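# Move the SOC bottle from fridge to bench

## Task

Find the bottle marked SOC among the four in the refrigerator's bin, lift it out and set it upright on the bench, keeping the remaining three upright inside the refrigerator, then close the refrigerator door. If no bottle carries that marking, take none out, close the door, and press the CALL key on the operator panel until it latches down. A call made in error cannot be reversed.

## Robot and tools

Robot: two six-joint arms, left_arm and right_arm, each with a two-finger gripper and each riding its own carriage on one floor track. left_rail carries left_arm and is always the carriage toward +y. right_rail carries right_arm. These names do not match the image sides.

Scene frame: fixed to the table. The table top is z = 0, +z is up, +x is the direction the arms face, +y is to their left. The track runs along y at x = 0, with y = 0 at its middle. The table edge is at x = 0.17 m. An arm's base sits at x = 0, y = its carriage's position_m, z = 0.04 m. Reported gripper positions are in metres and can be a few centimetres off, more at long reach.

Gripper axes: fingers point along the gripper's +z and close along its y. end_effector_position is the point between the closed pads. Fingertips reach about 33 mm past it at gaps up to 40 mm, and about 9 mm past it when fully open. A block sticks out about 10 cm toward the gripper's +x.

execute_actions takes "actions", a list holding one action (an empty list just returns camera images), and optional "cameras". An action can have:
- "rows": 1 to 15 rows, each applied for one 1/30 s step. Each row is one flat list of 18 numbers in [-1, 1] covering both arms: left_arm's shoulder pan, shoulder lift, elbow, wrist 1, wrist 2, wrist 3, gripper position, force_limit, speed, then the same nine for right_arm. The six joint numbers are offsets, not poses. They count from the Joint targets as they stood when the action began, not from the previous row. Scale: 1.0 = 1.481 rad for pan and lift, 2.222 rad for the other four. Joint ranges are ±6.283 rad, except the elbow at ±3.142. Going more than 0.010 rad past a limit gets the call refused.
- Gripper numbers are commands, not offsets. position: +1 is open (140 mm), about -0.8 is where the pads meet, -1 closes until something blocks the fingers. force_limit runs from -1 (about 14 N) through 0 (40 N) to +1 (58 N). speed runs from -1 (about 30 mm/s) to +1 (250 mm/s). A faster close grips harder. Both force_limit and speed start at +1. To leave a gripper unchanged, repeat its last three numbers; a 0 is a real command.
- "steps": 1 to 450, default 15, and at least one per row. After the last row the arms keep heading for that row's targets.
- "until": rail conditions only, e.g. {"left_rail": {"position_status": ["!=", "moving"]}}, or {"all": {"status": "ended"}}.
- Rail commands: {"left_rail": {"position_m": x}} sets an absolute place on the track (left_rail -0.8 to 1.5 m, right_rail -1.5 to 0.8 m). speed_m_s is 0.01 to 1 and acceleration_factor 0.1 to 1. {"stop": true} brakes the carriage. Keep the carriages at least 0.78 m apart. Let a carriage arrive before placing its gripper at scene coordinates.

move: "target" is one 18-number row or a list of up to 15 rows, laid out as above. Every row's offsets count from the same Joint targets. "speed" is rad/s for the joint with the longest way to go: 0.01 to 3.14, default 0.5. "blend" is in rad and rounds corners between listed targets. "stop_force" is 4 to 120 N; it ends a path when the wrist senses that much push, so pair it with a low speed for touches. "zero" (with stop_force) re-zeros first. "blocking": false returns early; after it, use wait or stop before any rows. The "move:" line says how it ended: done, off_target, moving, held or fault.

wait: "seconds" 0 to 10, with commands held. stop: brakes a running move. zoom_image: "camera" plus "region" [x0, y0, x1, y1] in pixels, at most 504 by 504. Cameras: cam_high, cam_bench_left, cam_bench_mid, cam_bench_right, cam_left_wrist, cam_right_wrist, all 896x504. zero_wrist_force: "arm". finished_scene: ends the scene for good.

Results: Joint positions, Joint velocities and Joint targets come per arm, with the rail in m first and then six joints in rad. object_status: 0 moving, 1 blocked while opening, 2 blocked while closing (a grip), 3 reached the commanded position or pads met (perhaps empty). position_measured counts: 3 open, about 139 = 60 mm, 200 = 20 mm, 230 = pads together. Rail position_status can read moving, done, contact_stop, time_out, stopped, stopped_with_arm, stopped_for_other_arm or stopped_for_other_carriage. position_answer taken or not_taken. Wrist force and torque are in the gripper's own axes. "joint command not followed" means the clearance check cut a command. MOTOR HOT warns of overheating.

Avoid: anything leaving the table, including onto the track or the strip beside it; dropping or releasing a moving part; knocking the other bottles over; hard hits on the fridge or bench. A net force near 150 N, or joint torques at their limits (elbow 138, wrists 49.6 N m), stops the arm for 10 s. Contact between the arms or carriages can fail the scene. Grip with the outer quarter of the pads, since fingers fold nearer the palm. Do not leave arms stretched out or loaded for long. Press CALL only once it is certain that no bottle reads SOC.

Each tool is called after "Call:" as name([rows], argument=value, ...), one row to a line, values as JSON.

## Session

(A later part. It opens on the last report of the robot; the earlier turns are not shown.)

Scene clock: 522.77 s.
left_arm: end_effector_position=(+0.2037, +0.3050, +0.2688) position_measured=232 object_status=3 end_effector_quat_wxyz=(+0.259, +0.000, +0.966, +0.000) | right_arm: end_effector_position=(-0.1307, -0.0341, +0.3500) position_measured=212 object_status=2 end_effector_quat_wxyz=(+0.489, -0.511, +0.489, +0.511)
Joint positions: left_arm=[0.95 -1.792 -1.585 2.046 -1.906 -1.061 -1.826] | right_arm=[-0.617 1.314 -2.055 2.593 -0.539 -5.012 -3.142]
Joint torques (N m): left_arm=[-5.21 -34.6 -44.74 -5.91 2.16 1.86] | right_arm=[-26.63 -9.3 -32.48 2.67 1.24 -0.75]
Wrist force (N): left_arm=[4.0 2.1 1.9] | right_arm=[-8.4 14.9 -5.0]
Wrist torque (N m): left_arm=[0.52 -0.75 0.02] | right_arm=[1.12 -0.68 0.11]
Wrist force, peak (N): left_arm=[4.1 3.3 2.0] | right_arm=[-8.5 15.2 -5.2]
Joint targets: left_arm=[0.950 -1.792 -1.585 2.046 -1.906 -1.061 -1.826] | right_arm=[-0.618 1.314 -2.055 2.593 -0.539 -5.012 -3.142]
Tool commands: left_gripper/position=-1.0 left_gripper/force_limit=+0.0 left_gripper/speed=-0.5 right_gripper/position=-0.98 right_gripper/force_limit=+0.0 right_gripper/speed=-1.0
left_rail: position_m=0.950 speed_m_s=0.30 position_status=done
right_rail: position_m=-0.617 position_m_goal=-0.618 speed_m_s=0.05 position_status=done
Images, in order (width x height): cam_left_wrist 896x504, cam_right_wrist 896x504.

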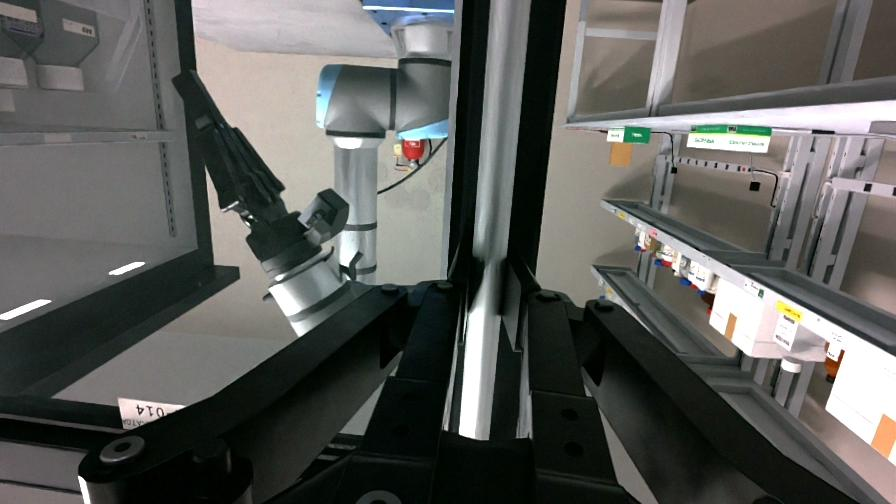

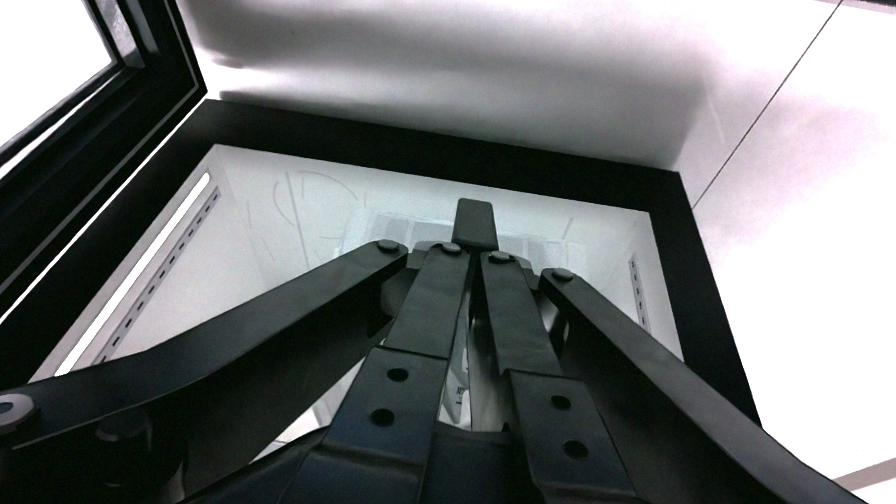

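Call:
move(target=[0.1504, 0.0635, 0.0108, -0.1103, 0.0063, 0.1150, -1, 0, -0.5, 0,0,0,0,0,0, -0.98,0,-1], speed=0.12, stop_force=10, cameras=["cam_right_wrist", "cam_left_wrist"])

Scene clock: 535.47 s.
left_arm: end_effector_position=(+0.3455, +0.3033, +0.2236) position_measured=232 object_status=3 end_effector_quat_wxyz=(+0.259, +0.000, +0.966, +0.000) | right_arm: end_effector_position=(-0.1307, -0.0341, +0.3500) position_measured=212 object_status=2 end_effector_quat_wxyz=(+0.489, -0.511, +0.489, +0.511)
Joint positions: left_arm=[0.95 -1.569 -1.491 2.07 -2.151 -1.047 -1.57] | right_arm=[-0.618 1.314 -2.055 2.593 -0.539 -5.012 -3.142]
Joint torques (N m): left_arm=[10.67 -39.33 -34.92 -7.99 5.08 2.56] | right_arm=[-25.81 -6.6 -31.52 2.45 1.15 -0.74]
Wrist force (N): left_arm=[4.0 2.2 2.2] | right_arm=[-8.4 15.1 -5.2]
Wrist torque (N m): left_arm=[0.55 -0.76 0.00] | right_arm=[1.16 -0.67 0.12]
Wrist force, peak (N): left_arm=[4.2 2.6 1.9] | right_arm=[-8.6 15.2 -5.2]
Joint targets: left_arm=[0.950 -1.569 -1.491 2.070 -2.151 -1.047 -1.570] | right_arm=[-0.618 1.314 -2.055 2.593 -0.539 -5.012 -3.142]
left_rail: position_m=0.950 speed_m_s=0.30 position_status=done
right_rail: position_m=-0.618 speed_m_s=0.05 position_status=done
move: done
Images, in order (width x height): cam_left_wrist 896x504, cam_right_wrist 896x504.

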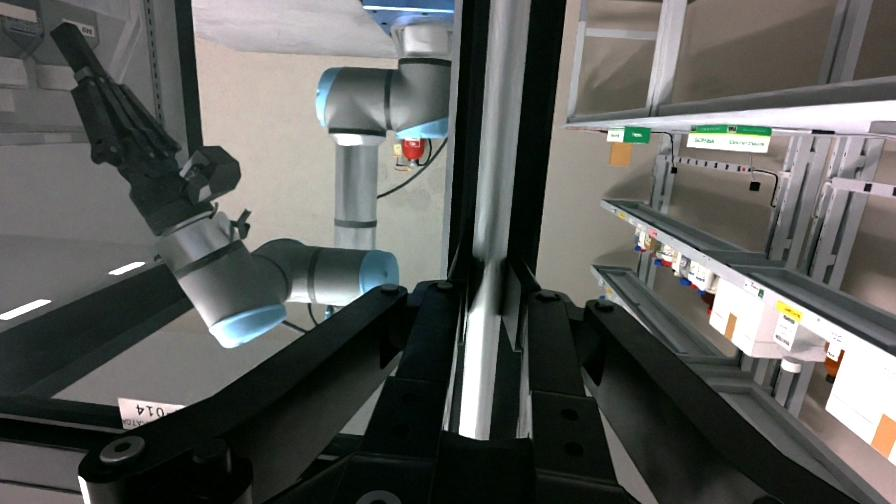

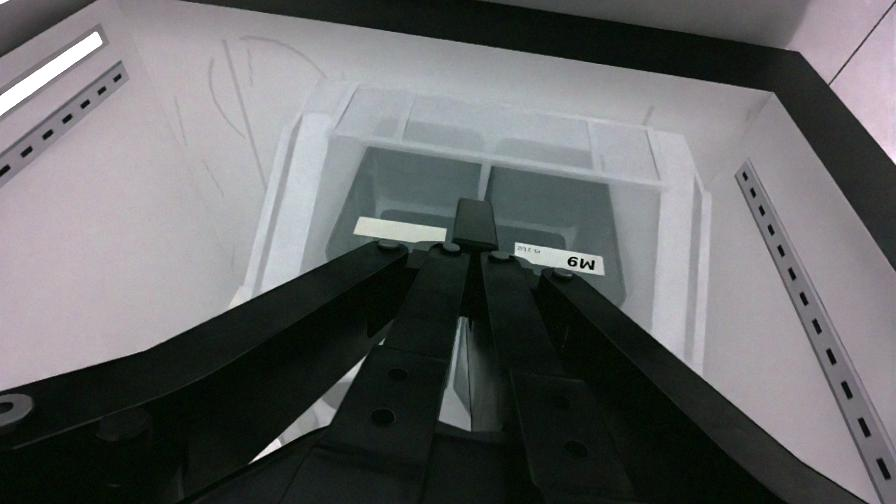

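Call:
move(target=[0.0053, 0.0290, 0.0142, -0.0355, 0, 0.003, -1, 0, -0.5, 0,0,0,0,0,0, -0.98,0,-1], speed=0.03, stop_force=8, cameras=["cam_right_wrist"])

Scene clock: 541.77 s.
left_arm: end_effector_position=(+0.3505, +0.3032, +0.1867) position_measured=232 object_status=3 end_effector_quat_wxyz=(+0.259, -0.002, +0.966, +0.000) | right_arm: end_effector_position=(-0.1307, -0.0341, +0.3500) position_measured=212 object_status=2 end_effector_quat_wxyz=(+0.489, -0.511, +0.489, +0.511)
Joint positions: left_arm=[0.95 -1.562 -1.448 2.102 -2.23 -1.047 -1.563] | right_arm=[-0.618 1.314 -2.055 2.593 -0.539 -5.012 -3.142]
Joint torques (N m): left_arm=[13.87 -39.72 -33.25 -8.38 4.36 2.13] | right_arm=[-26.39 -8.29 -31.98 2.4 1.41 -0.47]
Wrist force (N): left_arm=[4.2 2.4 2.0] | right_arm=[-8.5 14.7 -5.5]
Wrist torque (N m): left_arm=[0.60 -0.81 0.00] | right_arm=[1.09 -0.66 0.11]
Wrist force, peak (N): left_arm=[4.3 2.4 2.4] | right_arm=[-8.5 15.3 -5.3]
Joint targets: left_arm=[0.950 -1.562 -1.448 2.102 -2.230 -1.047 -1.563] | right_arm=[-0.618 1.314 -2.055 2.593 -0.539 -5.012 -3.142]
left_rail: position_m=0.950 speed_m_s=0.30 position_status=done
right_rail: position_m=-0.618 speed_m_s=0.05 position_status=done
move: done
Images, in order (width x height): cam_right_wrist 896x504.

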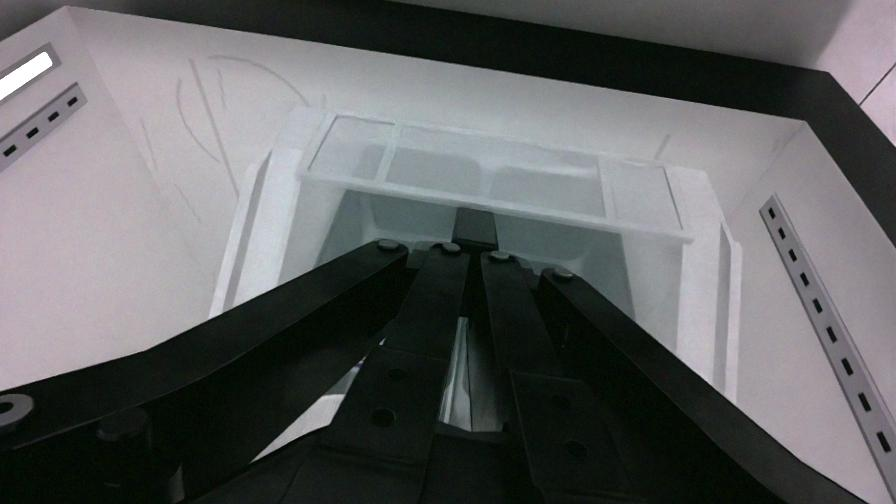

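Call:
move(target=[-0.1003, -0.0267, 0.0115, 0.0447, -0.0025, -0.0758, -1, 0, -0.5, 0,0,0,0,0,0, -0.98,0,-1], speed=0.04, stop_force=35, cameras=["cam_right_wrist", "cam_left_wrist"])

Scene clock: 553.73 s.
left_arm: end_effector_position=(+0.2556, +0.3031, +0.1854) position_measured=232 object_status=3 end_effector_quat_wxyz=(+0.259, +0.000, +0.966, +0.000) | right_arm: end_effector_position=(-0.1307, -0.0341, +0.3500) position_measured=212 object_status=2 end_effector_quat_wxyz=(+0.489, -0.511, +0.489, +0.511)
Joint positions: left_arm=[0.95 -1.71 -1.487 2.128 -2.13 -1.052 -1.732] | right_arm=[-0.618 1.314 -2.055 2.593 -0.539 -5.012 -3.142]
Joint torques (N m): left_arm=[-13.74 -69.81 -31.94 -1.16 -4.3 -3.09] | right_arm=[-25.85 -7.23 -32.06 2.27 1.48 -0.7]
Wrist force (N): left_arm=[-4.0 2.3 4.4] | right_arm=[-8.6 16.6 -5.4]
Wrist torque (N m): left_arm=[0.61 -0.93 0.24] | right_arm=[1.18 -0.76 0.10]
Wrist force, peak (N): left_arm=[-12.2 3.0 -1.8] | right_arm=[-8.3 17.1 -5.4]
Joint targets: left_arm=[0.950 -1.710 -1.487 2.128 -2.130 -1.052 -1.732] | right_arm=[-0.618 1.314 -2.055 2.593 -0.539 -5.012 -3.142]
left_rail: position_m=0.950 speed_m_s=0.30 position_status=done
right_rail: position_m=-0.618 speed_m_s=0.05 position_status=done
move: done
Images, in order (width x height): cam_left_wrist 896x504, cam_right_wrist 896x504.

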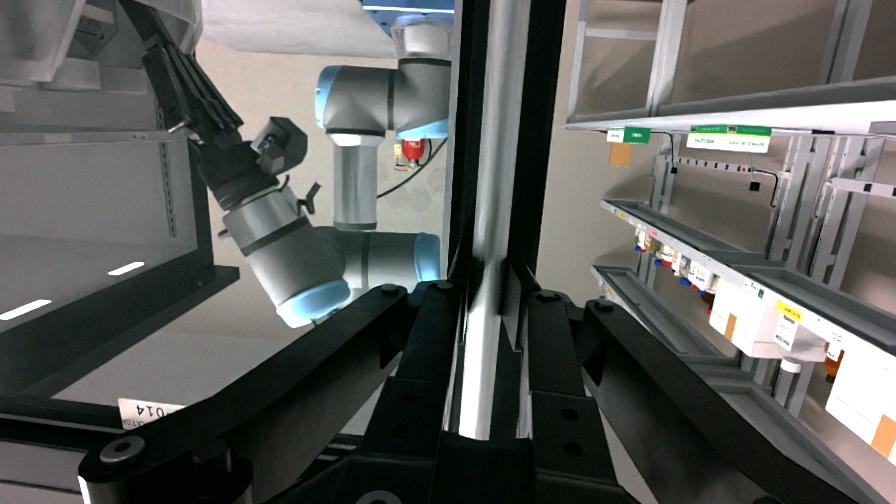

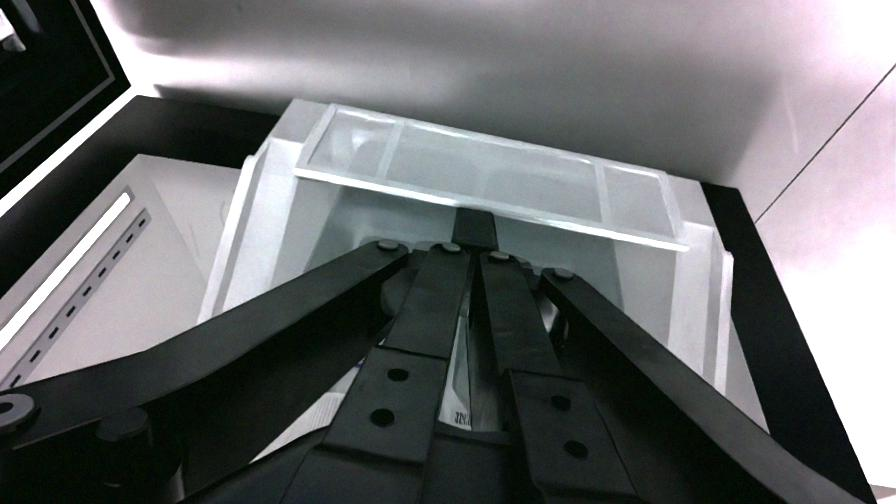

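Call:
move([
  [0.0084,0.0022,-0.0009,-0.0037,0.0002,0.0063, -1, 0, -0.5, 0,0,0,0,0,0, -0.98,0,-1],
  [0.0087,-0.0419,-0.0287,0.0533,0.0004,0.0066, -1, 0, -0.5, 0,0,0,0,0,0, -0.98,0,-1],
  [-0.0554,-0.0658,-0.0365,0.1011,-0.0038,-0.0423, -1, 0, -0.5, 0,0,0,0,0,0, -0.98,0,-1],
], speed=0.08, blend=[0.003, 0.02, 0], cameras=["cam_right_wrist"])

Scene clock: 563.50 s.
left_arm: end_effector_position=(+0.2039, +0.3050, +0.2687) position_measured=232 object_status=3 end_effector_quat_wxyz=(+0.259, +0.000, +0.966, +0.000) | right_arm: end_effector_position=(-0.1307, -0.0341, +0.3500) position_measured=212 object_status=2 end_effector_quat_wxyz=(+0.489, -0.511, +0.489, +0.511)
Joint positions: left_arm=[0.95 -1.792 -1.585 2.047 -1.906 -1.061 -1.826] | right_arm=[-0.618 1.314 -2.055 2.593 -0.539 -5.012 -3.142]
Joint torques (N m): left_arm=[-4.79 -70.74 -50.77 -0.16 -1.73 -3.46] | right_arm=[-25.4 -4.94 -32.48 2.42 1.42 -0.81]
Wrist force (N): left_arm=[5.2 3.3 3.2] | right_arm=[-8.5 15.1 -5.5]
Wrist torque (N m): left_arm=[0.79 -1.03 0.24] | right_arm=[1.10 -0.76 0.09]
Wrist force, peak (N): left_arm=[5.5 3.3 3.0] | right_arm=[-8.8 16.6 -5.7]
Joint targets: left_arm=[0.950 -1.792 -1.585 2.046 -1.906 -1.061 -1.826] | right_arm=[-0.618 1.314 -2.055 2.593 -0.539 -5.012 -3.142]
left_rail: position_m=0.950 speed_m_s=0.30 position_status=done
right_rail: position_m=-0.618 speed_m_s=0.05 position_status=done
move: done
Images, in order (width x height): cam_right_wrist 896x504.

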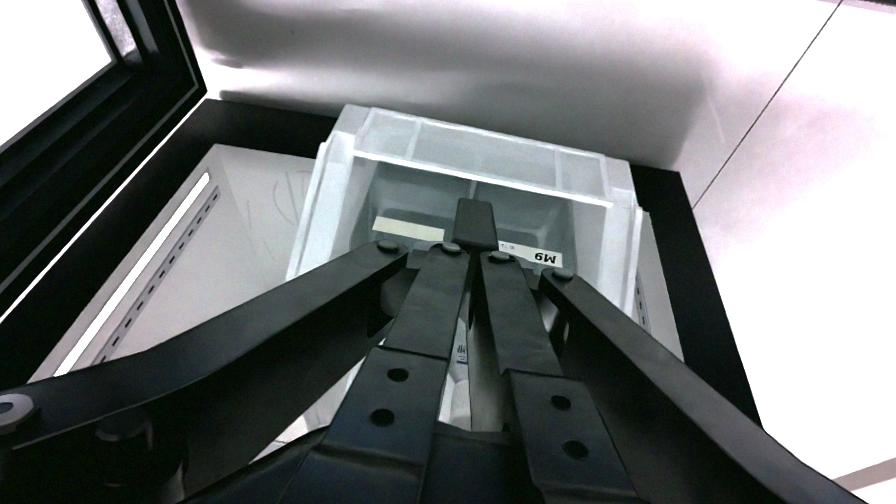

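Call:
move(target=[-0.0875,-0.0273,0.0260,0.1407,0.1655,-0.1411, -0.02, 0, -0.5, 0,0,0,0,0,0, -0.98,0,-1], speed=0.15, cameras=["cam_right_wrist"])

Scene clock: 585.20 s.
left_arm: end_effector_position=(+0.2426, +0.3441, +0.3209) position_measured=131 object_status=3 end_effector_quat_wxyz=(+0.462, +0.000, +0.887, +0.000) | right_arm: end_effector_position=(-0.1307, -0.0341, +0.3500) position_measured=212 object_status=2 end_effector_quat_wxyz=(+0.489, -0.511, +0.489, +0.511)
Joint positions: left_arm=[0.95 -1.922 -1.625 2.104 -1.594 -0.694 -2.139] | right_arm=[-0.618 1.314 -2.055 2.593 -0.539 -5.012 -3.142]
Joint torques (N m): left_arm=[-7.36 -62.77 -34.6 -0.28 4.9 -3.28] | right_arm=[-25.73 -2.8 -32.75 2.32 1.84 -0.56]
Wrist force (N): left_arm=[4.1 3.1 3.1] | right_arm=[-8.5 15.4 -5.4]
Wrist torque (N m): left_arm=[0.85 -0.67 0.34] | right_arm=[1.18 -0.75 0.09]
Wrist force, peak (N): left_arm=[5.1 3.4 3.0] | right_arm=[-8.9 15.5 -5.6]
Joint targets: left_arm=[0.950 -1.922 -1.625 2.104 -1.593 -0.693 -2.139] | right_arm=[-0.618 1.314 -2.055 2.593 -0.539 -5.012 -3.142]
left_rail: position_m=0.950 speed_m_s=0.30 position_status=done
right_rail: position_m=-0.618 speed_m_s=0.05 position_status=done
move: done
Images, in order (width x height): cam_right_wrist 896x504.

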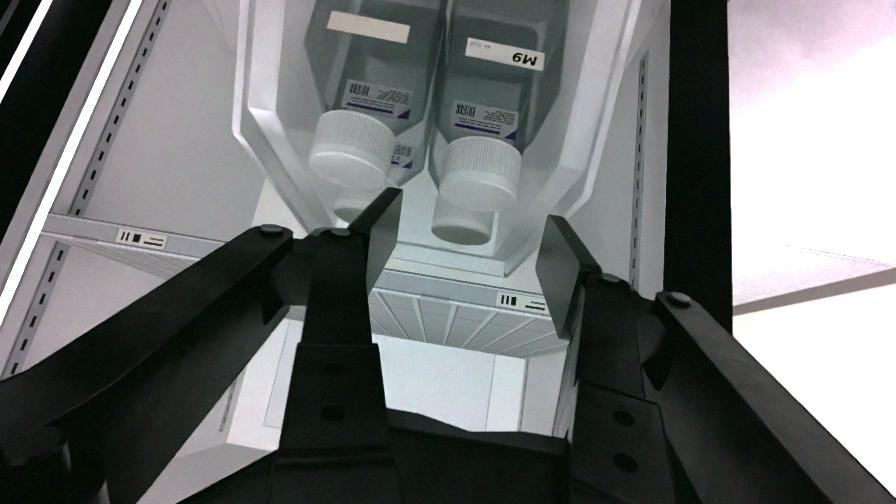

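Call:
move(target=[0.0799,0.0465,0.0491,-0.1423,0.0202,0.0793, -0.02, 0, -0.5, 0,0,0,0,0,0, -0.98,0,-1], speed=0.08, stop_force=6, cameras=["cam_right_wrist"])

Scene clock: 604.73 s.
left_arm: end_effector_position=(+0.3159, +0.3501, +0.2515) position_measured=131 object_status=3 end_effector_quat_wxyz=(+0.462, +0.000, +0.887, +0.000) | right_arm: end_effector_position=(-0.1307, -0.0341, +0.3500) position_measured=212 object_status=2 end_effector_quat_wxyz=(+0.489, -0.511, +0.489, +0.511)
Joint positions: left_arm=[0.95 -1.803 -1.556 2.213 -1.909 -0.648 -1.963] | right_arm=[-0.618 1.314 -2.055 2.593 -0.539 -5.012 -3.142]
Joint torques (N m): left_arm=[17.06 -25.47 -26.99 -5.92 4.7 2.1] | right_arm=[-24.8 0 -32.61 2.13 1.42 -0.57]
Wrist force (N): left_arm=[3.3 -0.9 -0.9] | right_arm=[-8.5 15.1 -5.2]
Wrist torque (N m): left_arm=[0.91 -0.72 0.16] | right_arm=[1.12 -0.70 0.09]
Wrist force, peak (N): left_arm=[4.4 3.6 3.7] | right_arm=[-8.8 15.5 -5.5]
Joint targets: left_arm=[0.950 -1.803 -1.556 2.213 -1.909 -0.648 -1.963] | right_arm=[-0.618 1.314 -2.055 2.593 -0.539 -5.012 -3.142]
left_rail: position_m=0.950 speed_m_s=0.30 position_status=done
right_rail: position_m=-0.618 speed_m_s=0.05 position_status=done
move: done
Images, in order (width x height): cam_right_wrist 896x504.

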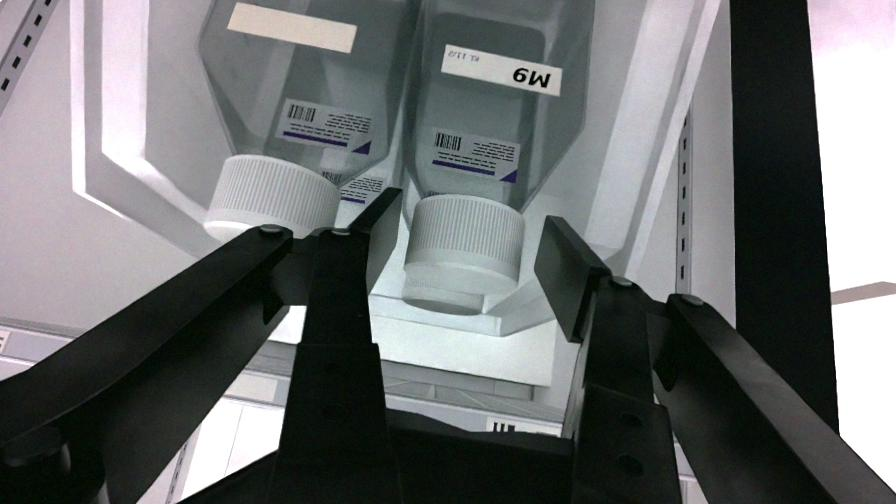

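Call:
move(target=[-0.0064,-0.0037,-0.0039,0.0114,-0.0016,-0.0063, -0.02, 0, -0.5, 0,0,0,0,0,0, -0.98,0,-1], speed=0.05)

Call:
execute_actions([
  {"left_rail": {"position_m": 0.9457, "speed_m_s": 0.03, "acceleration_factor": 0.2}, "steps": 60, "until": {"left_rail": {"position_status": ["!=", "moving"]}}},
])

Call:
execute_actions([
  {"rows": [[0,0,0,0,0,0,-1,-0.5,-1,0,0,0,0,0,0,-0.98,0,-1]], "steps": 90},
], cameras=["cam_right_wrist"])

Scene clock: 610.33 s.
left_arm: end_effector_position=(+0.3099, +0.3487, +0.2565) position_measured=131 object_status=3 end_effector_quat_wxyz=(+0.462, +0.000, +0.887, +0.000) | right_arm: end_effector_position=(-0.1307, -0.0341, +0.3500) position_measured=212 object_status=2 end_effector_quat_wxyz=(+0.489, -0.511, +0.489, +0.511)
Joint positions: left_arm=[0.95 -1.813 -1.562 2.205 -1.884 -0.652 -1.977] | right_arm=[-0.617 1.314 -2.055 2.593 -0.539 -5.012 -3.142]
Joint torques (N m): left_arm=[-5.23 -64.27 -46.1 -0.38 -0.75 -3.42] | right_arm=[-25 2.56 -32.54 2.08 1.65 -0.87]
Wrist force (N): left_arm=[4.1 3.5 3.1] | right_arm=[-8.7 15.0 -5.6]
Wrist torque (N m): left_arm=[0.92 -0.66 0.34] | right_arm=[1.10 -0.74 0.10]
Wrist force, peak (N): left_arm=[4.4 -1.6 6.0] | right_arm=[-8.8 16.2 -5.6]
Joint targets: left_arm=[0.950 -1.813 -1.562 2.205 -1.884 -0.652 -1.977] | right_arm=[-0.618 1.314 -2.055 2.593 -0.539 -5.012 -3.142]
left_rail: position_m=0.950 speed_m_s=0.30 position_status=done
right_rail: position_m=-0.617 position_m_goal=-0.618 speed_m_s=0.05 position_status=done
move: done

Scene clock: 610.83 s.
left_arm: end_effector_position=(+0.3098, +0.3444, +0.2565) position_measured=131 object_status=3 end_effector_quat_wxyz=(+0.462, +0.000, +0.887, +0.000) | right_arm: end_effector_position=(-0.1307, -0.0341, +0.3500) position_measured=212 object_status=2 end_effector_quat_wxyz=(+0.489, -0.511, +0.489, +0.511)
Joint positions: left_arm=[0.946 -1.813 -1.562 2.205 -1.884 -0.652 -1.977] | right_arm=[-0.617 1.314 -2.055 2.593 -0.539 -5.012 -3.142]
Joint torques (N m): left_arm=[-9.79 -64.61 -44.91 -0.35 -0.77 -3.05] | right_arm=[-24.91 0.84 -32.1 2.17 1.41 -0.66]
Wrist force (N): left_arm=[4.2 3.4 3.3] | right_arm=[-8.6 15.0 -5.6]
Wrist torque (N m): left_arm=[0.92 -0.69 0.34] | right_arm=[1.09 -0.76 0.10]
Wrist force, peak (N): left_arm=[4.3 4.0 3.4] | right_arm=[-8.8 15.3 -5.9]
Joint targets: left_arm=[0.946 -1.813 -1.562 2.205 -1.884 -0.652 -1.977] | right_arm=[-0.618 1.314 -2.055 2.593 -0.539 -5.012 -3.142]
Tool commands: left_gripper/position=-0.02 left_gripper/force_limit=+0.0 left_gripper/speed=-0.5 right_gripper/position=-0.98 right_gripper/force_limit=+0.0 right_gripper/speed=-1.0
left_rail: position_m=0.946 speed_m_s=0.03 position_status=done
right_rail: position_m=-0.617 position_m_goal=-0.618 speed_m_s=0.05 position_status=done

Scene clock: 614.03 s.
left_arm: end_effector_position=(+0.3098, +0.3444, +0.2565) position_measured=159 object_status=2 end_effector_quat_wxyz=(+0.462, +0.000, +0.887, +0.000) | right_arm: end_effector_position=(-0.1307, -0.0341, +0.3500) position_measured=212 object_status=2 end_effector_quat_wxyz=(+0.489, -0.511, +0.489, +0.511)
Joint positions: left_arm=[0.946 -1.813 -1.562 2.205 -1.884 -0.652 -1.977] | right_arm=[-0.617 1.314 -2.055 2.593 -0.539 -5.012 -3.142]
Joint torques (N m): left_arm=[-1.44 -65.17 -40.13 -4.72 6.02 -2.23] | right_arm=[-24.82 2.88 -32.94 2.2 1.61 -0.77]
Wrist force (N): left_arm=[4.5 4.6 2.9] | right_arm=[-8.6 15.1 -5.5]
Wrist torque (N m): left_arm=[1.00 -0.62 0.34] | right_arm=[1.14 -0.77 0.10]
Wrist force, peak (N): left_arm=[6.4 3.8 4.7] | right_arm=[-9.1 15.3 -5.5]
Joint targets: left_arm=[0.946 -1.813 -1.562 2.205 -1.884 -0.652 -1.977] | right_arm=[-0.618 1.314 -2.055 2.593 -0.539 -5.012 -3.142]
left_rail: position_m=0.946 speed_m_s=0.03 position_status=done
right_rail: position_m=-0.617 position_m_goal=-0.618 speed_m_s=0.05 position_status=done
Images, in order (width x height): cam_right_wrist 896x504.

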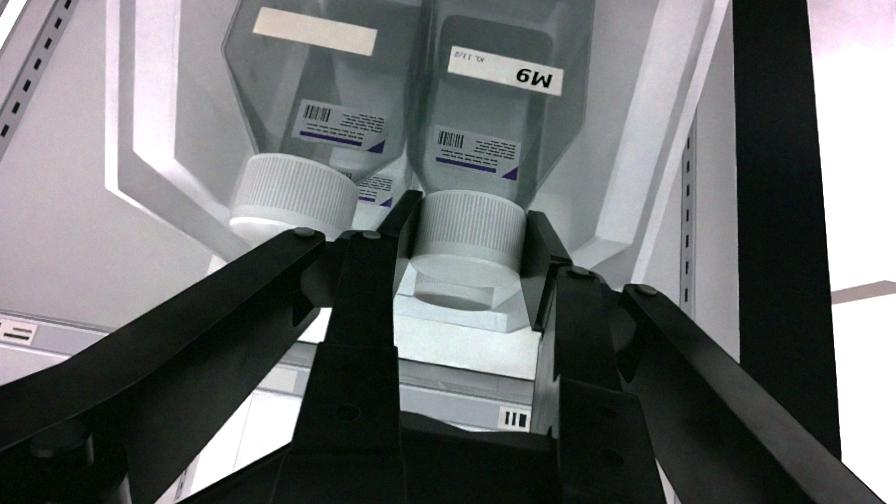

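Call:
move(target=[0,-0.0194,-0.0111,0.0243,0.0004,0, -1, -0.5, -1, 0,0,0,0,0,0, -0.98,0,-1], speed=0.04, cameras=["cam_right_wrist"])

Scene clock: 631.37 s.
left_arm: end_effector_position=(+0.3100, +0.3444, +0.2813) position_measured=159 object_status=2 end_effector_quat_wxyz=(+0.462, +0.000, +0.887, +0.000) | right_arm: end_effector_position=(-0.1307, -0.0341, +0.3500) position_measured=212 object_status=2 end_effector_quat_wxyz=(+0.489, -0.511, +0.489, +0.511)
Joint positions: left_arm=[0.946 -1.813 -1.59 2.18 -1.83 -0.651 -1.977] | right_arm=[-0.617 1.314 -2.055 2.593 -0.539 -5.012 -3.142]
Joint torques (N m): left_arm=[7.27 -67.21 -48.2 -0.3 6.58 1.1] | right_arm=[-25.7 5.53 -33.14 2.14 1.54 -1.01]
Wrist force (N): left_arm=[7.5 3.5 5.5] | right_arm=[-8.8 15.2 -5.7]
Wrist torque (N m): left_arm=[0.94 -0.67 0.34] | right_arm=[1.11 -0.80 0.09]
Wrist force, peak (N): left_arm=[7.5 3.8 5.5] | right_arm=[-9.4 15.4 -5.7]
Joint targets: left_arm=[0.946 -1.813 -1.591 2.180 -1.830 -0.651 -1.977] | right_arm=[-0.618 1.314 -2.055 2.593 -0.539 -5.012 -3.142]
left_rail: position_m=0.946 speed_m_s=0.03 position_status=done
right_rail: position_m=-0.617 position_m_goal=-0.618 speed_m_s=0.05 position_status=done
move: done
Images, in order (width x height): cam_right_wrist 896x504.

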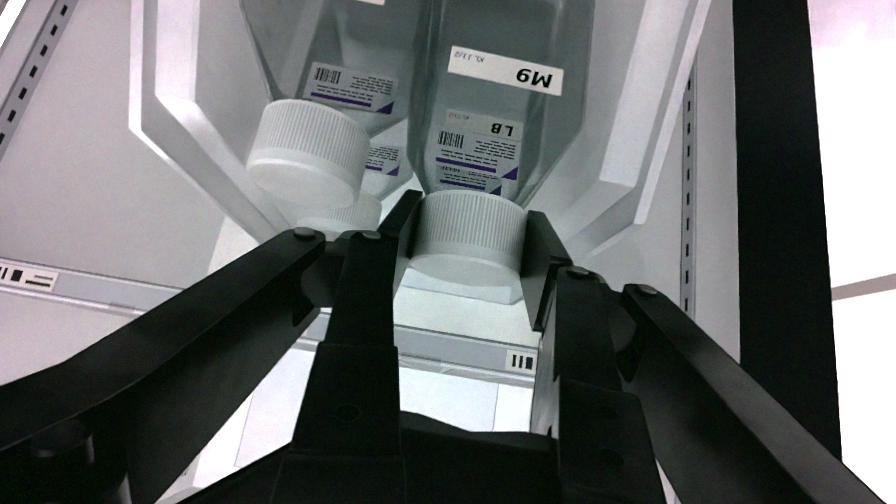

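Call:
zoom_image(camera="cam_right_wrist", region=[400, 30, 600, 200])

Scaled by 2.520 from the camera's 896x504 image, which has a finer 1280x720 frame.

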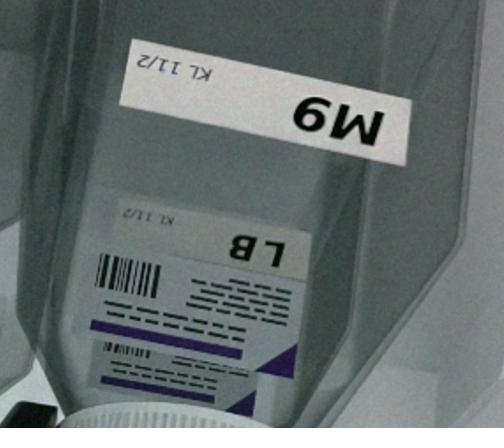

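Call:
move(target=[0,0.0194,0.0111,-0.0243,-0.0004,0, -1, -0.5, -1, 0,0,0,0,0,0, -0.98,0,-1], speed=0.03, cameras=[])

Call:
execute_actions([
  {"rows": [[0,0,0,0,0,0,-0.02,-0.5,-1,0,0,0,0,0,0,-0.98,0,-1]], "steps": 45},
], cameras=["cam_right_wrist"])

Scene clock: 637.40 s.
left_arm: end_effector_position=(+0.3098, +0.3444, +0.2567) position_measured=159 object_status=2 end_effector_quat_wxyz=(+0.462, +0.000, +0.887, +0.000) | right_arm: end_effector_position=(-0.1307, -0.0341, +0.3500) position_measured=212 object_status=2 end_effector_quat_wxyz=(+0.489, -0.511, +0.489, +0.511)
Joint positions: left_arm=[0.946 -1.813 -1.562 2.204 -1.884 -0.652 -1.977] | right_arm=[-0.617 1.314 -2.055 2.593 -0.539 -5.012 -3.142]
Joint torques (N m): left_arm=[7.95 -29.94 -34.47 -7.45 0.65 0.87] | right_arm=[-24.34 6.42 -32.63 2.38 1.83 -0.8]
Wrist force (N): left_arm=[7.0 3.5 5.2] | right_arm=[-9.2 15.3 -5.6]
Wrist torque (N m): left_arm=[0.93 -0.57 0.33] | right_arm=[1.14 -0.76 0.09]
Wrist force, peak (N): left_arm=[7.5 3.7 5.6] | right_arm=[-9.3 15.6 -5.6]
Joint targets: left_arm=[0.946 -1.813 -1.562 2.205 -1.884 -0.652 -1.977] | right_arm=[-0.618 1.314 -2.055 2.593 -0.539 -5.012 -3.142]
left_rail: position_m=0.946 speed_m_s=0.03 position_status=done
right_rail: position_m=-0.617 position_m_goal=-0.618 speed_m_s=0.05 position_status=done
move: done
No camera images: "cameras" was empty.

Scene clock: 639.10 s.
left_arm: end_effector_position=(+0.3098, +0.3444, +0.2565) position_measured=131 object_status=3 end_effector_quat_wxyz=(+0.462, +0.000, +0.887, +0.000) | right_arm: end_effector_position=(-0.1307, -0.0341, +0.3500) position_measured=212 object_status=2 end_effector_quat_wxyz=(+0.489, -0.511, +0.489, +0.511)
Joint positions: left_arm=[0.946 -1.813 -1.562 2.205 -1.884 -0.652 -1.977] | right_arm=[-0.617 1.314 -2.055 2.593 -0.539 -5.012 -3.142]
Joint torques (N m): left_arm=[6.68 -27.67 -32.29 -7.25 0.34 0.63] | right_arm=[-23.55 7.35 -33.32 2.1 1.72 -0.9]
Wrist force (N): left_arm=[4.3 3.6 3.4] | right_arm=[-8.6 15.2 -5.5]
Wrist torque (N m): left_arm=[0.95 -0.71 0.34] | right_arm=[1.11 -0.73 0.09]
Wrist force, peak (N): left_arm=[7.1 3.5 5.3] | right_arm=[-9.3 15.4 -5.5]
Joint targets: left_arm=[0.946 -1.813 -1.562 2.205 -1.884 -0.652 -1.977] | right_arm=[-0.618 1.314 -2.055 2.593 -0.539 -5.012 -3.142]
left_rail: position_m=0.946 speed_m_s=0.03 position_status=done
right_rail: position_m=-0.617 position_m_goal=-0.618 speed_m_s=0.05 position_status=done
Images, in order (width x height): cam_right_wrist 896x504.

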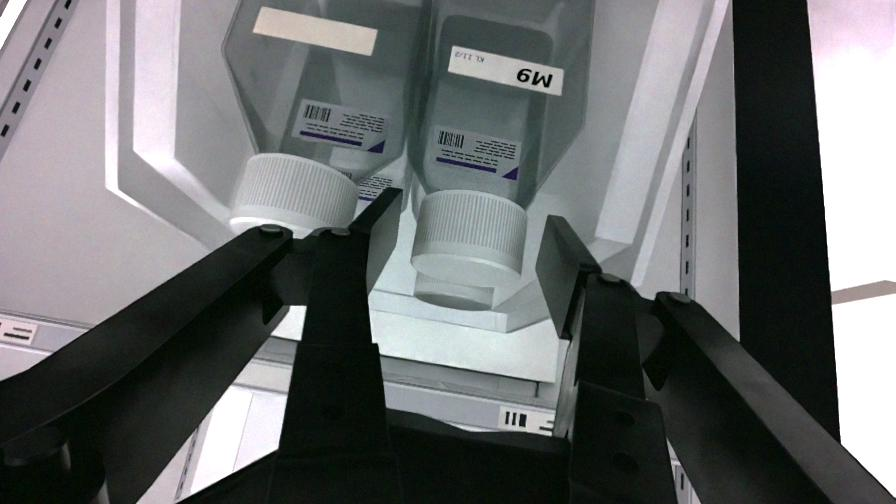

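Call:
move(target=[-0.0479,-0.0279,-0.0295,0.0854,-0.0121,-0.0476, -0.02, -0.5, -1, 0,0,0,0,0,0, -0.98,0,-1], speed=0.08)

Call:
execute_actions([
  {"left_rail": {"position_m": 0.8748, "speed_m_s": 0.1, "acceleration_factor": 0.2}, "rows": [[0,0,0,0,0,0,-0.08,-0.5,-1,0,0,0,0,0,0,-0.98,0,-1]], "steps": 90, "until": {"left_rail": {"position_status": ["!=", "moving"]}}},
], cameras=["cam_right_wrist"])

Scene clock: 647.30 s.
left_arm: end_effector_position=(+0.2654, +0.3388, +0.2972) position_measured=131 object_status=3 end_effector_quat_wxyz=(+0.461, +0.000, +0.887, +0.000) end_effector_velocity=(-0.001, +0.000, +0.002) end_effector_angular_velocity=(-0.001, +0.000, +0.000) | right_arm: end_effector_position=(-0.1307, -0.0341, +0.3500) position_measured=212 object_status=2 end_effector_quat_wxyz=(+0.489, -0.511, +0.489, +0.511)
Joint positions: left_arm=[0.946 -1.884 -1.603 2.139 -1.695 -0.679 -2.083] | right_arm=[-0.617 1.314 -2.055 2.593 -0.539 -5.012 -3.142]
Joint velocities: left_arm=[0 -0.001 -0.002 -0.002 0.005 0 -0.002] | right_arm=[within noise]
Joint torques (N m): left_arm=[-9.4 -60.91 -47.58 0.24 -0.61 -3.24] | right_arm=[-23.65 9.97 -33.29 2.21 1.56 -0.91]
Wrist force (N): left_arm=[4.3 3.5 3.4] | right_arm=[-8.7 15.4 -5.8]
Wrist torque (N m): left_arm=[0.95 -0.72 0.34] | right_arm=[1.16 -0.71 0.10]
Wrist force, peak (N): left_arm=[4.7 3.5 3.8] | right_arm=[-8.7 15.6 -5.5]
Joint targets: left_arm=[0.946 -1.884 -1.603 2.139 -1.694 -0.679 -2.083] | right_arm=[-0.618 1.314 -2.055 2.593 -0.539 -5.012 -3.142]
left_rail: position_m=0.946 speed_m_s=0.03 position_status=done
right_rail: position_m=-0.617 position_m_goal=-0.618 speed_m_s=0.05 position_status=done
move: done

Scene clock: 648.67 s.
left_arm: end_effector_position=(+0.2652, +0.2679, +0.2973) position_measured=139 object_status=3 end_effector_quat_wxyz=(+0.461, +0.000, +0.887, +0.000) | right_arm: end_effector_position=(-0.1307, -0.0341, +0.3500) position_measured=212 object_status=2 end_effector_quat_wxyz=(+0.489, -0.511, +0.489, +0.511)
Joint positions: left_arm=[0.875 -1.884 -1.603 2.139 -1.694 -0.679 -2.083] | right_arm=[-0.617 1.314 -2.055 2.593 -0.539 -5.012 -3.142]
Joint torques (N m): left_arm=[-7.39 -62.61 -46.08 -0.32 0.1 -3.37] | right_arm=[-24.13 9.62 -32.92 2.32 1.73 -0.94]
Wrist force (N): left_arm=[4.2 3.5 3.6] | right_arm=[-8.7 15.2 -5.9]
Wrist torque (N m): left_arm=[0.93 -0.68 0.34] | right_arm=[1.12 -0.74 0.09]
Wrist force, peak (N): left_arm=[4.2 4.3 3.3] | right_arm=[-9.1 15.4 -5.6]
Joint targets: left_arm=[0.875 -1.884 -1.603 2.139 -1.694 -0.679 -2.083] | right_arm=[-0.618 1.314 -2.055 2.593 -0.539 -5.012 -3.142]
left_rail: position_m=0.875 speed_m_s=0.10 position_status=done
right_rail: position_m=-0.617 position_m_goal=-0.618 speed_m_s=0.05 position_status=done
Images, in order (width x height): cam_right_wrist 896x504.

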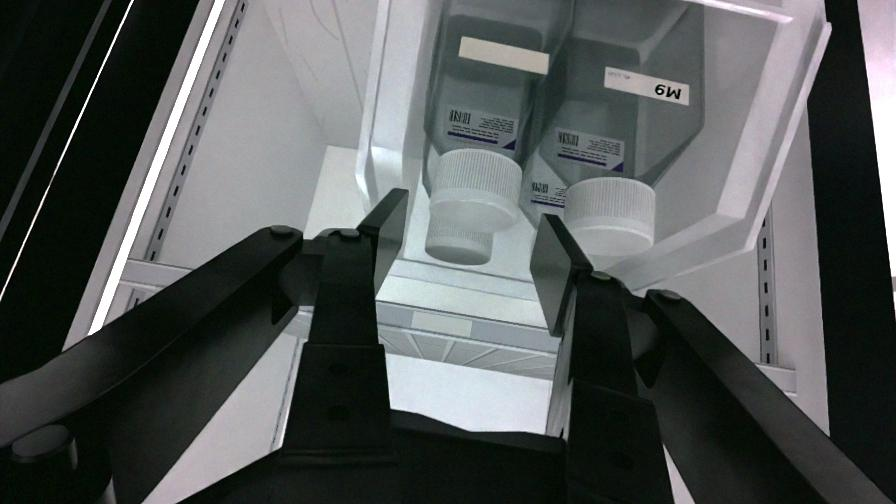

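Call:
execute_actions([
  {"left_rail": {"position_m": 0.873, "speed_m_s": 0.05, "acceleration_factor": 0.2}, "steps": 60, "until": {"left_rail": {"position_status": ["!=", "moving"]}}},
])

Call:
move(target=[0.0479,0.0279,0.0295,-0.0854,0.0121,0.0476, -0.08, -0.5, -1, 0,0,0,0,0,0, -0.98,0,-1], speed=0.08, stop_force=6, cameras=["cam_right_wrist"])

Scene clock: 651.33 s.
left_arm: end_effector_position=(+0.2652, +0.2661, +0.2973) position_measured=139 object_status=3 end_effector_quat_wxyz=(+0.461, +0.000, +0.887, +0.000) | right_arm: end_effector_position=(-0.1307, -0.0341, +0.3500) position_measured=212 object_status=2 end_effector_quat_wxyz=(+0.489, -0.511, +0.489, +0.511)
Joint positions: left_arm=[0.873 -1.884 -1.603 2.139 -1.694 -0.679 -2.083] | right_arm=[-0.617 1.314 -2.055 2.593 -0.539 -5.012 -3.142]
Joint torques (N m): left_arm=[-0.61 -63.04 -38.86 0.12 1.29 -2.81] | right_arm=[-23.59 9.94 -32.74 1.85 1.63 -1.09]
Wrist force (N): left_arm=[4.7 3.5 3.2] | right_arm=[-8.6 15.2 -5.5]
Wrist torque (N m): left_arm=[0.93 -0.79 0.34] | right_arm=[1.11 -0.72 0.10]
Wrist force, peak (N): left_arm=[4.5 3.7 3.6] | right_arm=[-9.0 15.4 -5.6]
Joint targets: left_arm=[0.873 -1.884 -1.603 2.139 -1.694 -0.679 -2.083] | right_arm=[-0.618 1.314 -2.055 2.593 -0.539 -5.012 -3.142]
Tool commands: left_gripper/position=-0.08 left_gripper/force_limit=-0.5 left_gripper/speed=-1.0 right_gripper/position=-0.98 right_gripper/force_limit=+0.0 right_gripper/speed=-1.0
left_rail: position_m=0.873 speed_m_s=0.05 position_status=done
right_rail: position_m=-0.617 position_m_goal=-0.618 speed_m_s=0.05 position_status=done

Scene clock: 654.83 s.
left_arm: end_effector_position=(+0.3098, +0.2717, +0.2565) position_measured=139 object_status=3 end_effector_quat_wxyz=(+0.462, +0.000, +0.887, +0.000) | right_arm: end_effector_position=(-0.1307, -0.0341, +0.3500) position_measured=212 object_status=2 end_effector_quat_wxyz=(+0.489, -0.511, +0.489, +0.511)
Joint positions: left_arm=[0.873 -1.813 -1.562 2.205 -1.884 -0.652 -1.977] | right_arm=[-0.617 1.314 -2.055 2.593 -0.539 -5.012 -3.142]
Joint torques (N m): left_arm=[14.69 -27.42 -31.75 -7.32 5.22 2.36] | right_arm=[-23.66 11.46 -33.32 1.96 1.66 -1.19]
Wrist force (N): left_arm=[4.4 3.4 3.1] | right_arm=[-8.8 15.1 -5.7]
Wrist torque (N m): left_arm=[0.91 -0.73 0.12] | right_arm=[1.10 -0.72 0.09]
Wrist force, peak (N): left_arm=[4.4 4.0 3.5] | right_arm=[-8.7 15.6 -5.4]
Joint targets: left_arm=[0.873 -1.813 -1.562 2.205 -1.884 -0.652 -1.977] | right_arm=[-0.618 1.314 -2.055 2.593 -0.539 -5.012 -3.142]
left_rail: position_m=0.873 speed_m_s=0.05 position_status=done
right_rail: position_m=-0.617 position_m_goal=-0.618 speed_m_s=0.05 position_status=done
move: done
Images, in order (width x height): cam_right_wrist 896x504.

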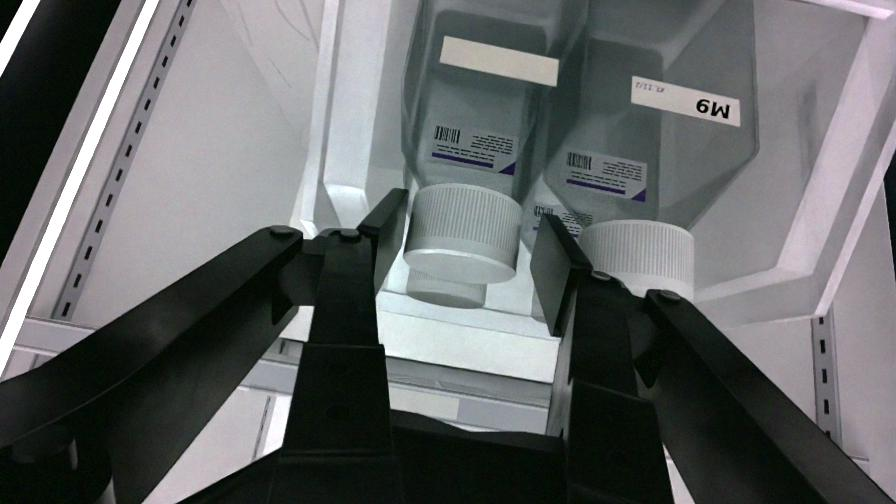

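Call:
execute_actions([
  {"left_rail": {"position_m": 0.8705, "speed_m_s": 0.03, "acceleration_factor": 0.2}, "steps": 45, "until": {"left_rail": {"position_status": ["!=", "moving"]}}},
])

Call:
execute_actions([
  {"rows": [[0,0,0,0,0,0,-1,-0.5,-1,0,0,0,0,0,0,-0.98,0,-1]], "steps": 75},
])

Call:
move(target=[0,-0.0194,-0.0111,0.0243,0.0004,0, -1, -0.5, -1, 0,0,0,0,0,0, -0.98,0,-1], speed=0.04, cameras=["cam_right_wrist"])

Call:
zoom_image(camera="cam_right_wrist", region=[380, 0, 600, 200])

Scene clock: 657.47 s.
left_arm: end_effector_position=(+0.3098, +0.2692, +0.2565) position_measured=139 object_status=3 end_effector_quat_wxyz=(+0.462, +0.000, +0.887, +0.000) | right_arm: end_effector_position=(-0.1307, -0.0341, +0.3500) position_measured=212 object_status=2 end_effector_quat_wxyz=(+0.489, -0.511, +0.489, +0.511)
Joint positions: left_arm=[0.871 -1.813 -1.562 2.205 -1.884 -0.652 -1.977] | right_arm=[-0.617 1.314 -2.055 2.593 -0.539 -5.012 -3.142]
Joint torques (N m): left_arm=[9.91 -27.72 -33.55 -7.03 4.96 2.21] | right_arm=[-25.25 12.92 -33.09 2.24 1.75 -1.2]
Wrist force (N): left_arm=[3.9 3.6 3.4] | right_arm=[-8.7 15.1 -5.6]
Wrist torque (N m): left_arm=[0.94 -0.63 0.11] | right_arm=[1.11 -0.74 0.09]
Wrist force, peak (N): left_arm=[4.4 3.9 3.4] | right_arm=[-8.7 15.6 -5.5]
Joint targets: left_arm=[0.871 -1.813 -1.562 2.205 -1.884 -0.652 -1.977] | right_arm=[-0.618 1.314 -2.055 2.593 -0.539 -5.012 -3.142]
Tool commands: left_gripper/position=-0.08 left_gripper/force_limit=-0.5 left_gripper/speed=-1.0 right_gripper/position=-0.98 right_gripper/force_limit=+0.0 right_gripper/speed=-1.0
left_rail: position_m=0.871 speed_m_s=0.03 position_status=done
right_rail: position_m=-0.617 position_m_goal=-0.618 speed_m_s=0.05 position_status=done

Scene clock: 660.17 s.
left_arm: end_effector_position=(+0.3098, +0.2692, +0.2565) position_measured=159 object_status=2 end_effector_quat_wxyz=(+0.462, +0.000, +0.887, +0.000) | right_arm: end_effector_position=(-0.1307, -0.0341, +0.3500) position_measured=212 object_status=2 end_effector_quat_wxyz=(+0.489, -0.511, +0.489, +0.511)
Joint positions: left_arm=[0.87 -1.813 -1.562 2.205 -1.884 -0.652 -1.977] | right_arm=[-0.617 1.314 -2.055 2.593 -0.539 -5.012 -3.142]
Joint torques (N m): left_arm=[2.64 -47.11 -41.28 -4.21 1.87 2.34] | right_arm=[-23.69 12.19 -33.38 2.11 1.83 -0.99]
Wrist force (N): left_arm=[4.6 2.9 2.7] | right_arm=[-8.5 15.2 -5.5]
Wrist torque (N m): left_arm=[0.99 -0.75 0.11] | right_arm=[1.11 -0.73 0.09]
Wrist force, peak (N): left_arm=[4.1 3.7 3.5] | right_arm=[-8.6 15.5 -5.6]
Joint targets: left_arm=[0.871 -1.813 -1.562 2.205 -1.884 -0.652 -1.977] | right_arm=[-0.618 1.314 -2.055 2.593 -0.539 -5.012 -3.142]
left_rail: position_m=0.870 position_m_goal=0.871 speed_m_s=0.03 position_status=done
right_rail: position_m=-0.617 position_m_goal=-0.618 speed_m_s=0.05 position_status=done

Scene clock: 661.90 s.
left_arm: end_effector_position=(+0.3100, +0.2692, +0.2813) position_measured=159 object_status=2 end_effector_quat_wxyz=(+0.462, +0.000, +0.887, +0.000) end_effector_velocity=(+0.000, +0.000, +0.002) end_effector_angular_velocity=(+0.001, -0.002, -0.001) | right_arm: end_effector_position=(-0.1307, -0.0341, +0.3500) position_measured=212 object_status=2 end_effector_quat_wxyz=(+0.489, -0.511, +0.489, +0.511)
Joint positions: left_arm=[0.87 -1.813 -1.59 2.18 -1.83 -0.651 -1.977] | right_arm=[-0.617 1.314 -2.055 2.593 -0.539 -5.012 -3.142]
Joint velocities: left_arm=[0 0 -0.003 -0.001 0.005 0.002 0] | right_arm=[within noise]
Joint torques (N m): left_arm=[-1.23 -68.01 -48.56 -0.69 6.86 2.13] | right_arm=[-25.58 11.59 -33.59 1.97 1.81 -1.3]
Wrist force (N): left_arm=[7.1 3.2 5.0] | right_arm=[-9.6 15.3 -5.5]
Wrist torque (N m): left_arm=[0.88 -0.61 0.12] | right_arm=[1.15 -0.66 0.09]
Wrist force, peak (N): left_arm=[7.3 3.9 5.8] | right_arm=[-9.4 15.4 -5.7]
Joint targets: left_arm=[0.871 -1.813 -1.591 2.180 -1.830 -0.651 -1.977] | right_arm=[-0.618 1.314 -2.055 2.593 -0.539 -5.012 -3.142]
left_rail: position_m=0.870 position_m_goal=0.871 speed_m_s=0.03 position_status=done
right_rail: position_m=-0.617 position_m_goal=-0.618 speed_m_s=0.05 position_status=done
move: done
Images, in order (width x height): cam_right_wrist 896x504.

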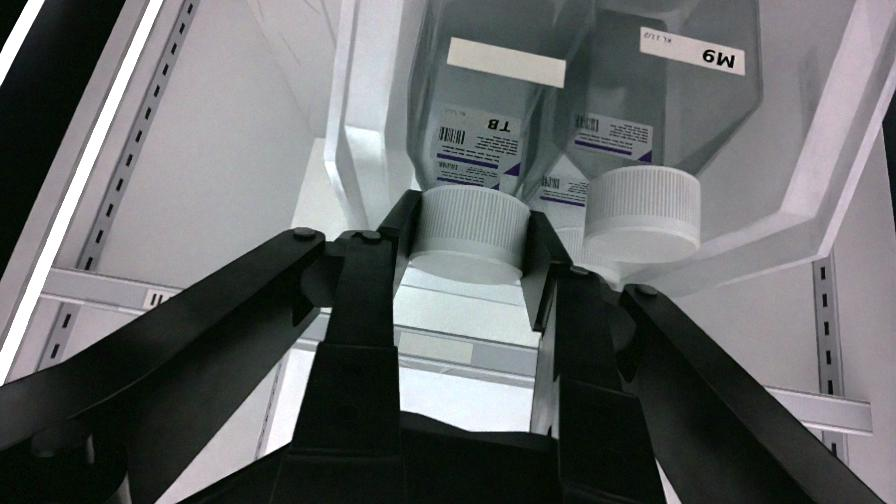

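Scaled by 2.291 from the camera's 896x504 image, which has a finer 1280x720 frame.

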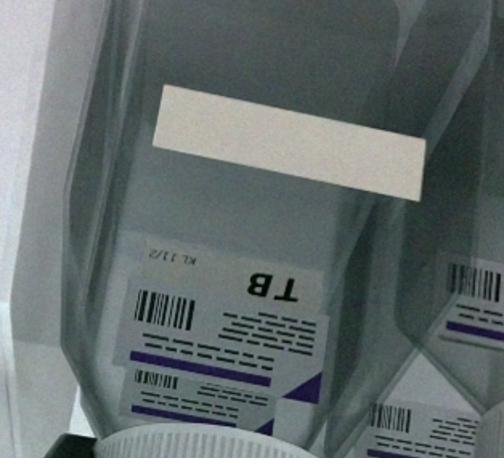

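Call:
move([
  [-0.0282,-0.0190,-0.0150,0.0505,-0.0067,-0.0289, -1, -0.5, -1, 0,0,0,0,0,0, -0.98,0,-1],
  [-0.0282,-0.0431,-0.0357,0.0874,-0.0067,-0.0289, -1, -0.5, -1, 0,0,0,0,0,0, -0.98,0,-1],
  [-0.2218,-0.0150,-0.0906,0.2480,-0.0715,-0.1959, -1, -0.5, -1, 0,0,0,0,0,0, -0.98,0,-1],
], speed=[0.05, 0.06, 0.15], blend=[0.01, 0.02, 0], cameras=["cam_right_wrist", "cam_left_wrist"])

Scene clock: 685.97 s.
left_arm: end_effector_position=(+0.1002, +0.2691, +0.3599) position_measured=159 object_status=2 end_effector_quat_wxyz=(+0.462, +0.000, +0.887, +0.000) | right_arm: end_effector_position=(-0.1307, -0.0341, +0.3500) position_measured=212 object_status=2 end_effector_quat_wxyz=(+0.489, -0.511, +0.489, +0.511)
Joint positions: left_arm=[0.871 -2.141 -1.613 1.979 -1.279 -0.81 -2.412] | right_arm=[-0.617 1.314 -2.055 2.593 -0.539 -5.012 -3.142]
Joint torques (N m): left_arm=[-10.01 -30.68 -50.6 1.07 -0.87 -2.61] | right_arm=[-24.47 16.59 -33.59 1.97 1.91 -1.07]
Wrist force (N): left_arm=[7.1 3.2 5.6] | right_arm=[-9.2 15.4 -5.7]
Wrist torque (N m): left_arm=[0.87 -0.60 0.36] | right_arm=[1.13 -0.74 0.09]
Wrist force, peak (N): left_arm=[7.4 7.1 6.6] | right_arm=[-9.4 15.6 -5.7]
Joint targets: left_arm=[0.871 -2.141 -1.613 1.979 -1.279 -0.810 -2.412] | right_arm=[-0.618 1.314 -2.055 2.593 -0.539 -5.012 -3.142]
left_rail: position_m=0.871 speed_m_s=0.03 position_status=done
right_rail: position_m=-0.617 position_m_goal=-0.618 speed_m_s=0.05 position_status=done
move: done
Images, in order (width x height): cam_left_wrist 896x504, cam_right_wrist 896x504.

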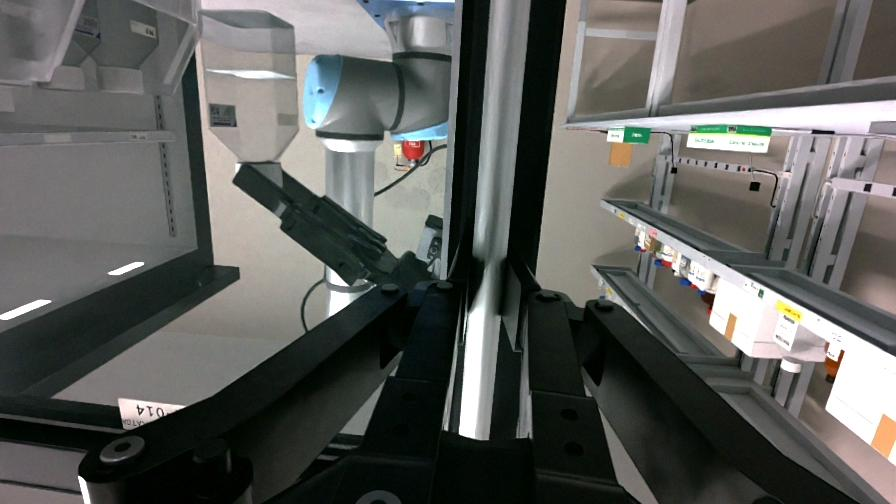

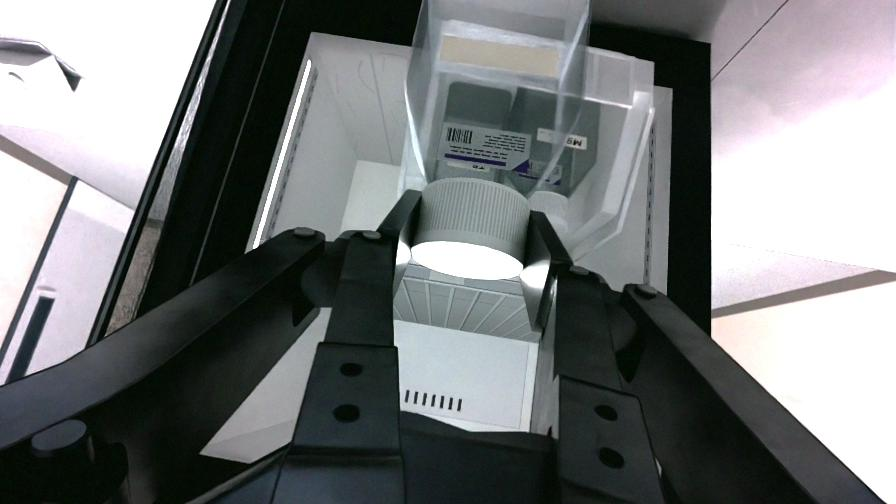

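Call:
zoom_image(camera="cam_left_wrist", region=[180, 0, 320, 190])

Call:
zoom_image(camera="cam_right_wrist", region=[380, 0, 680, 240])

Scaled by 2.653 from the camera's 896x504 image, which has a finer 1280x720 frame.

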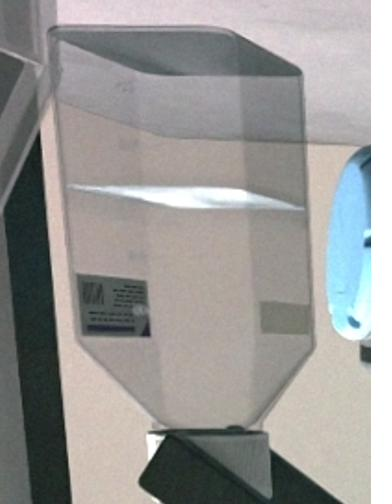

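Scaled by 1.680 from the camera's 896x504 image, which has a finer 1280x720 frame.

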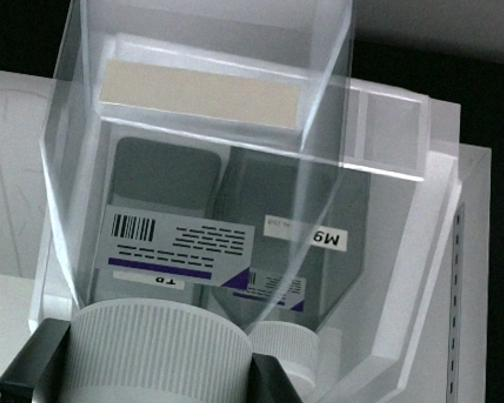

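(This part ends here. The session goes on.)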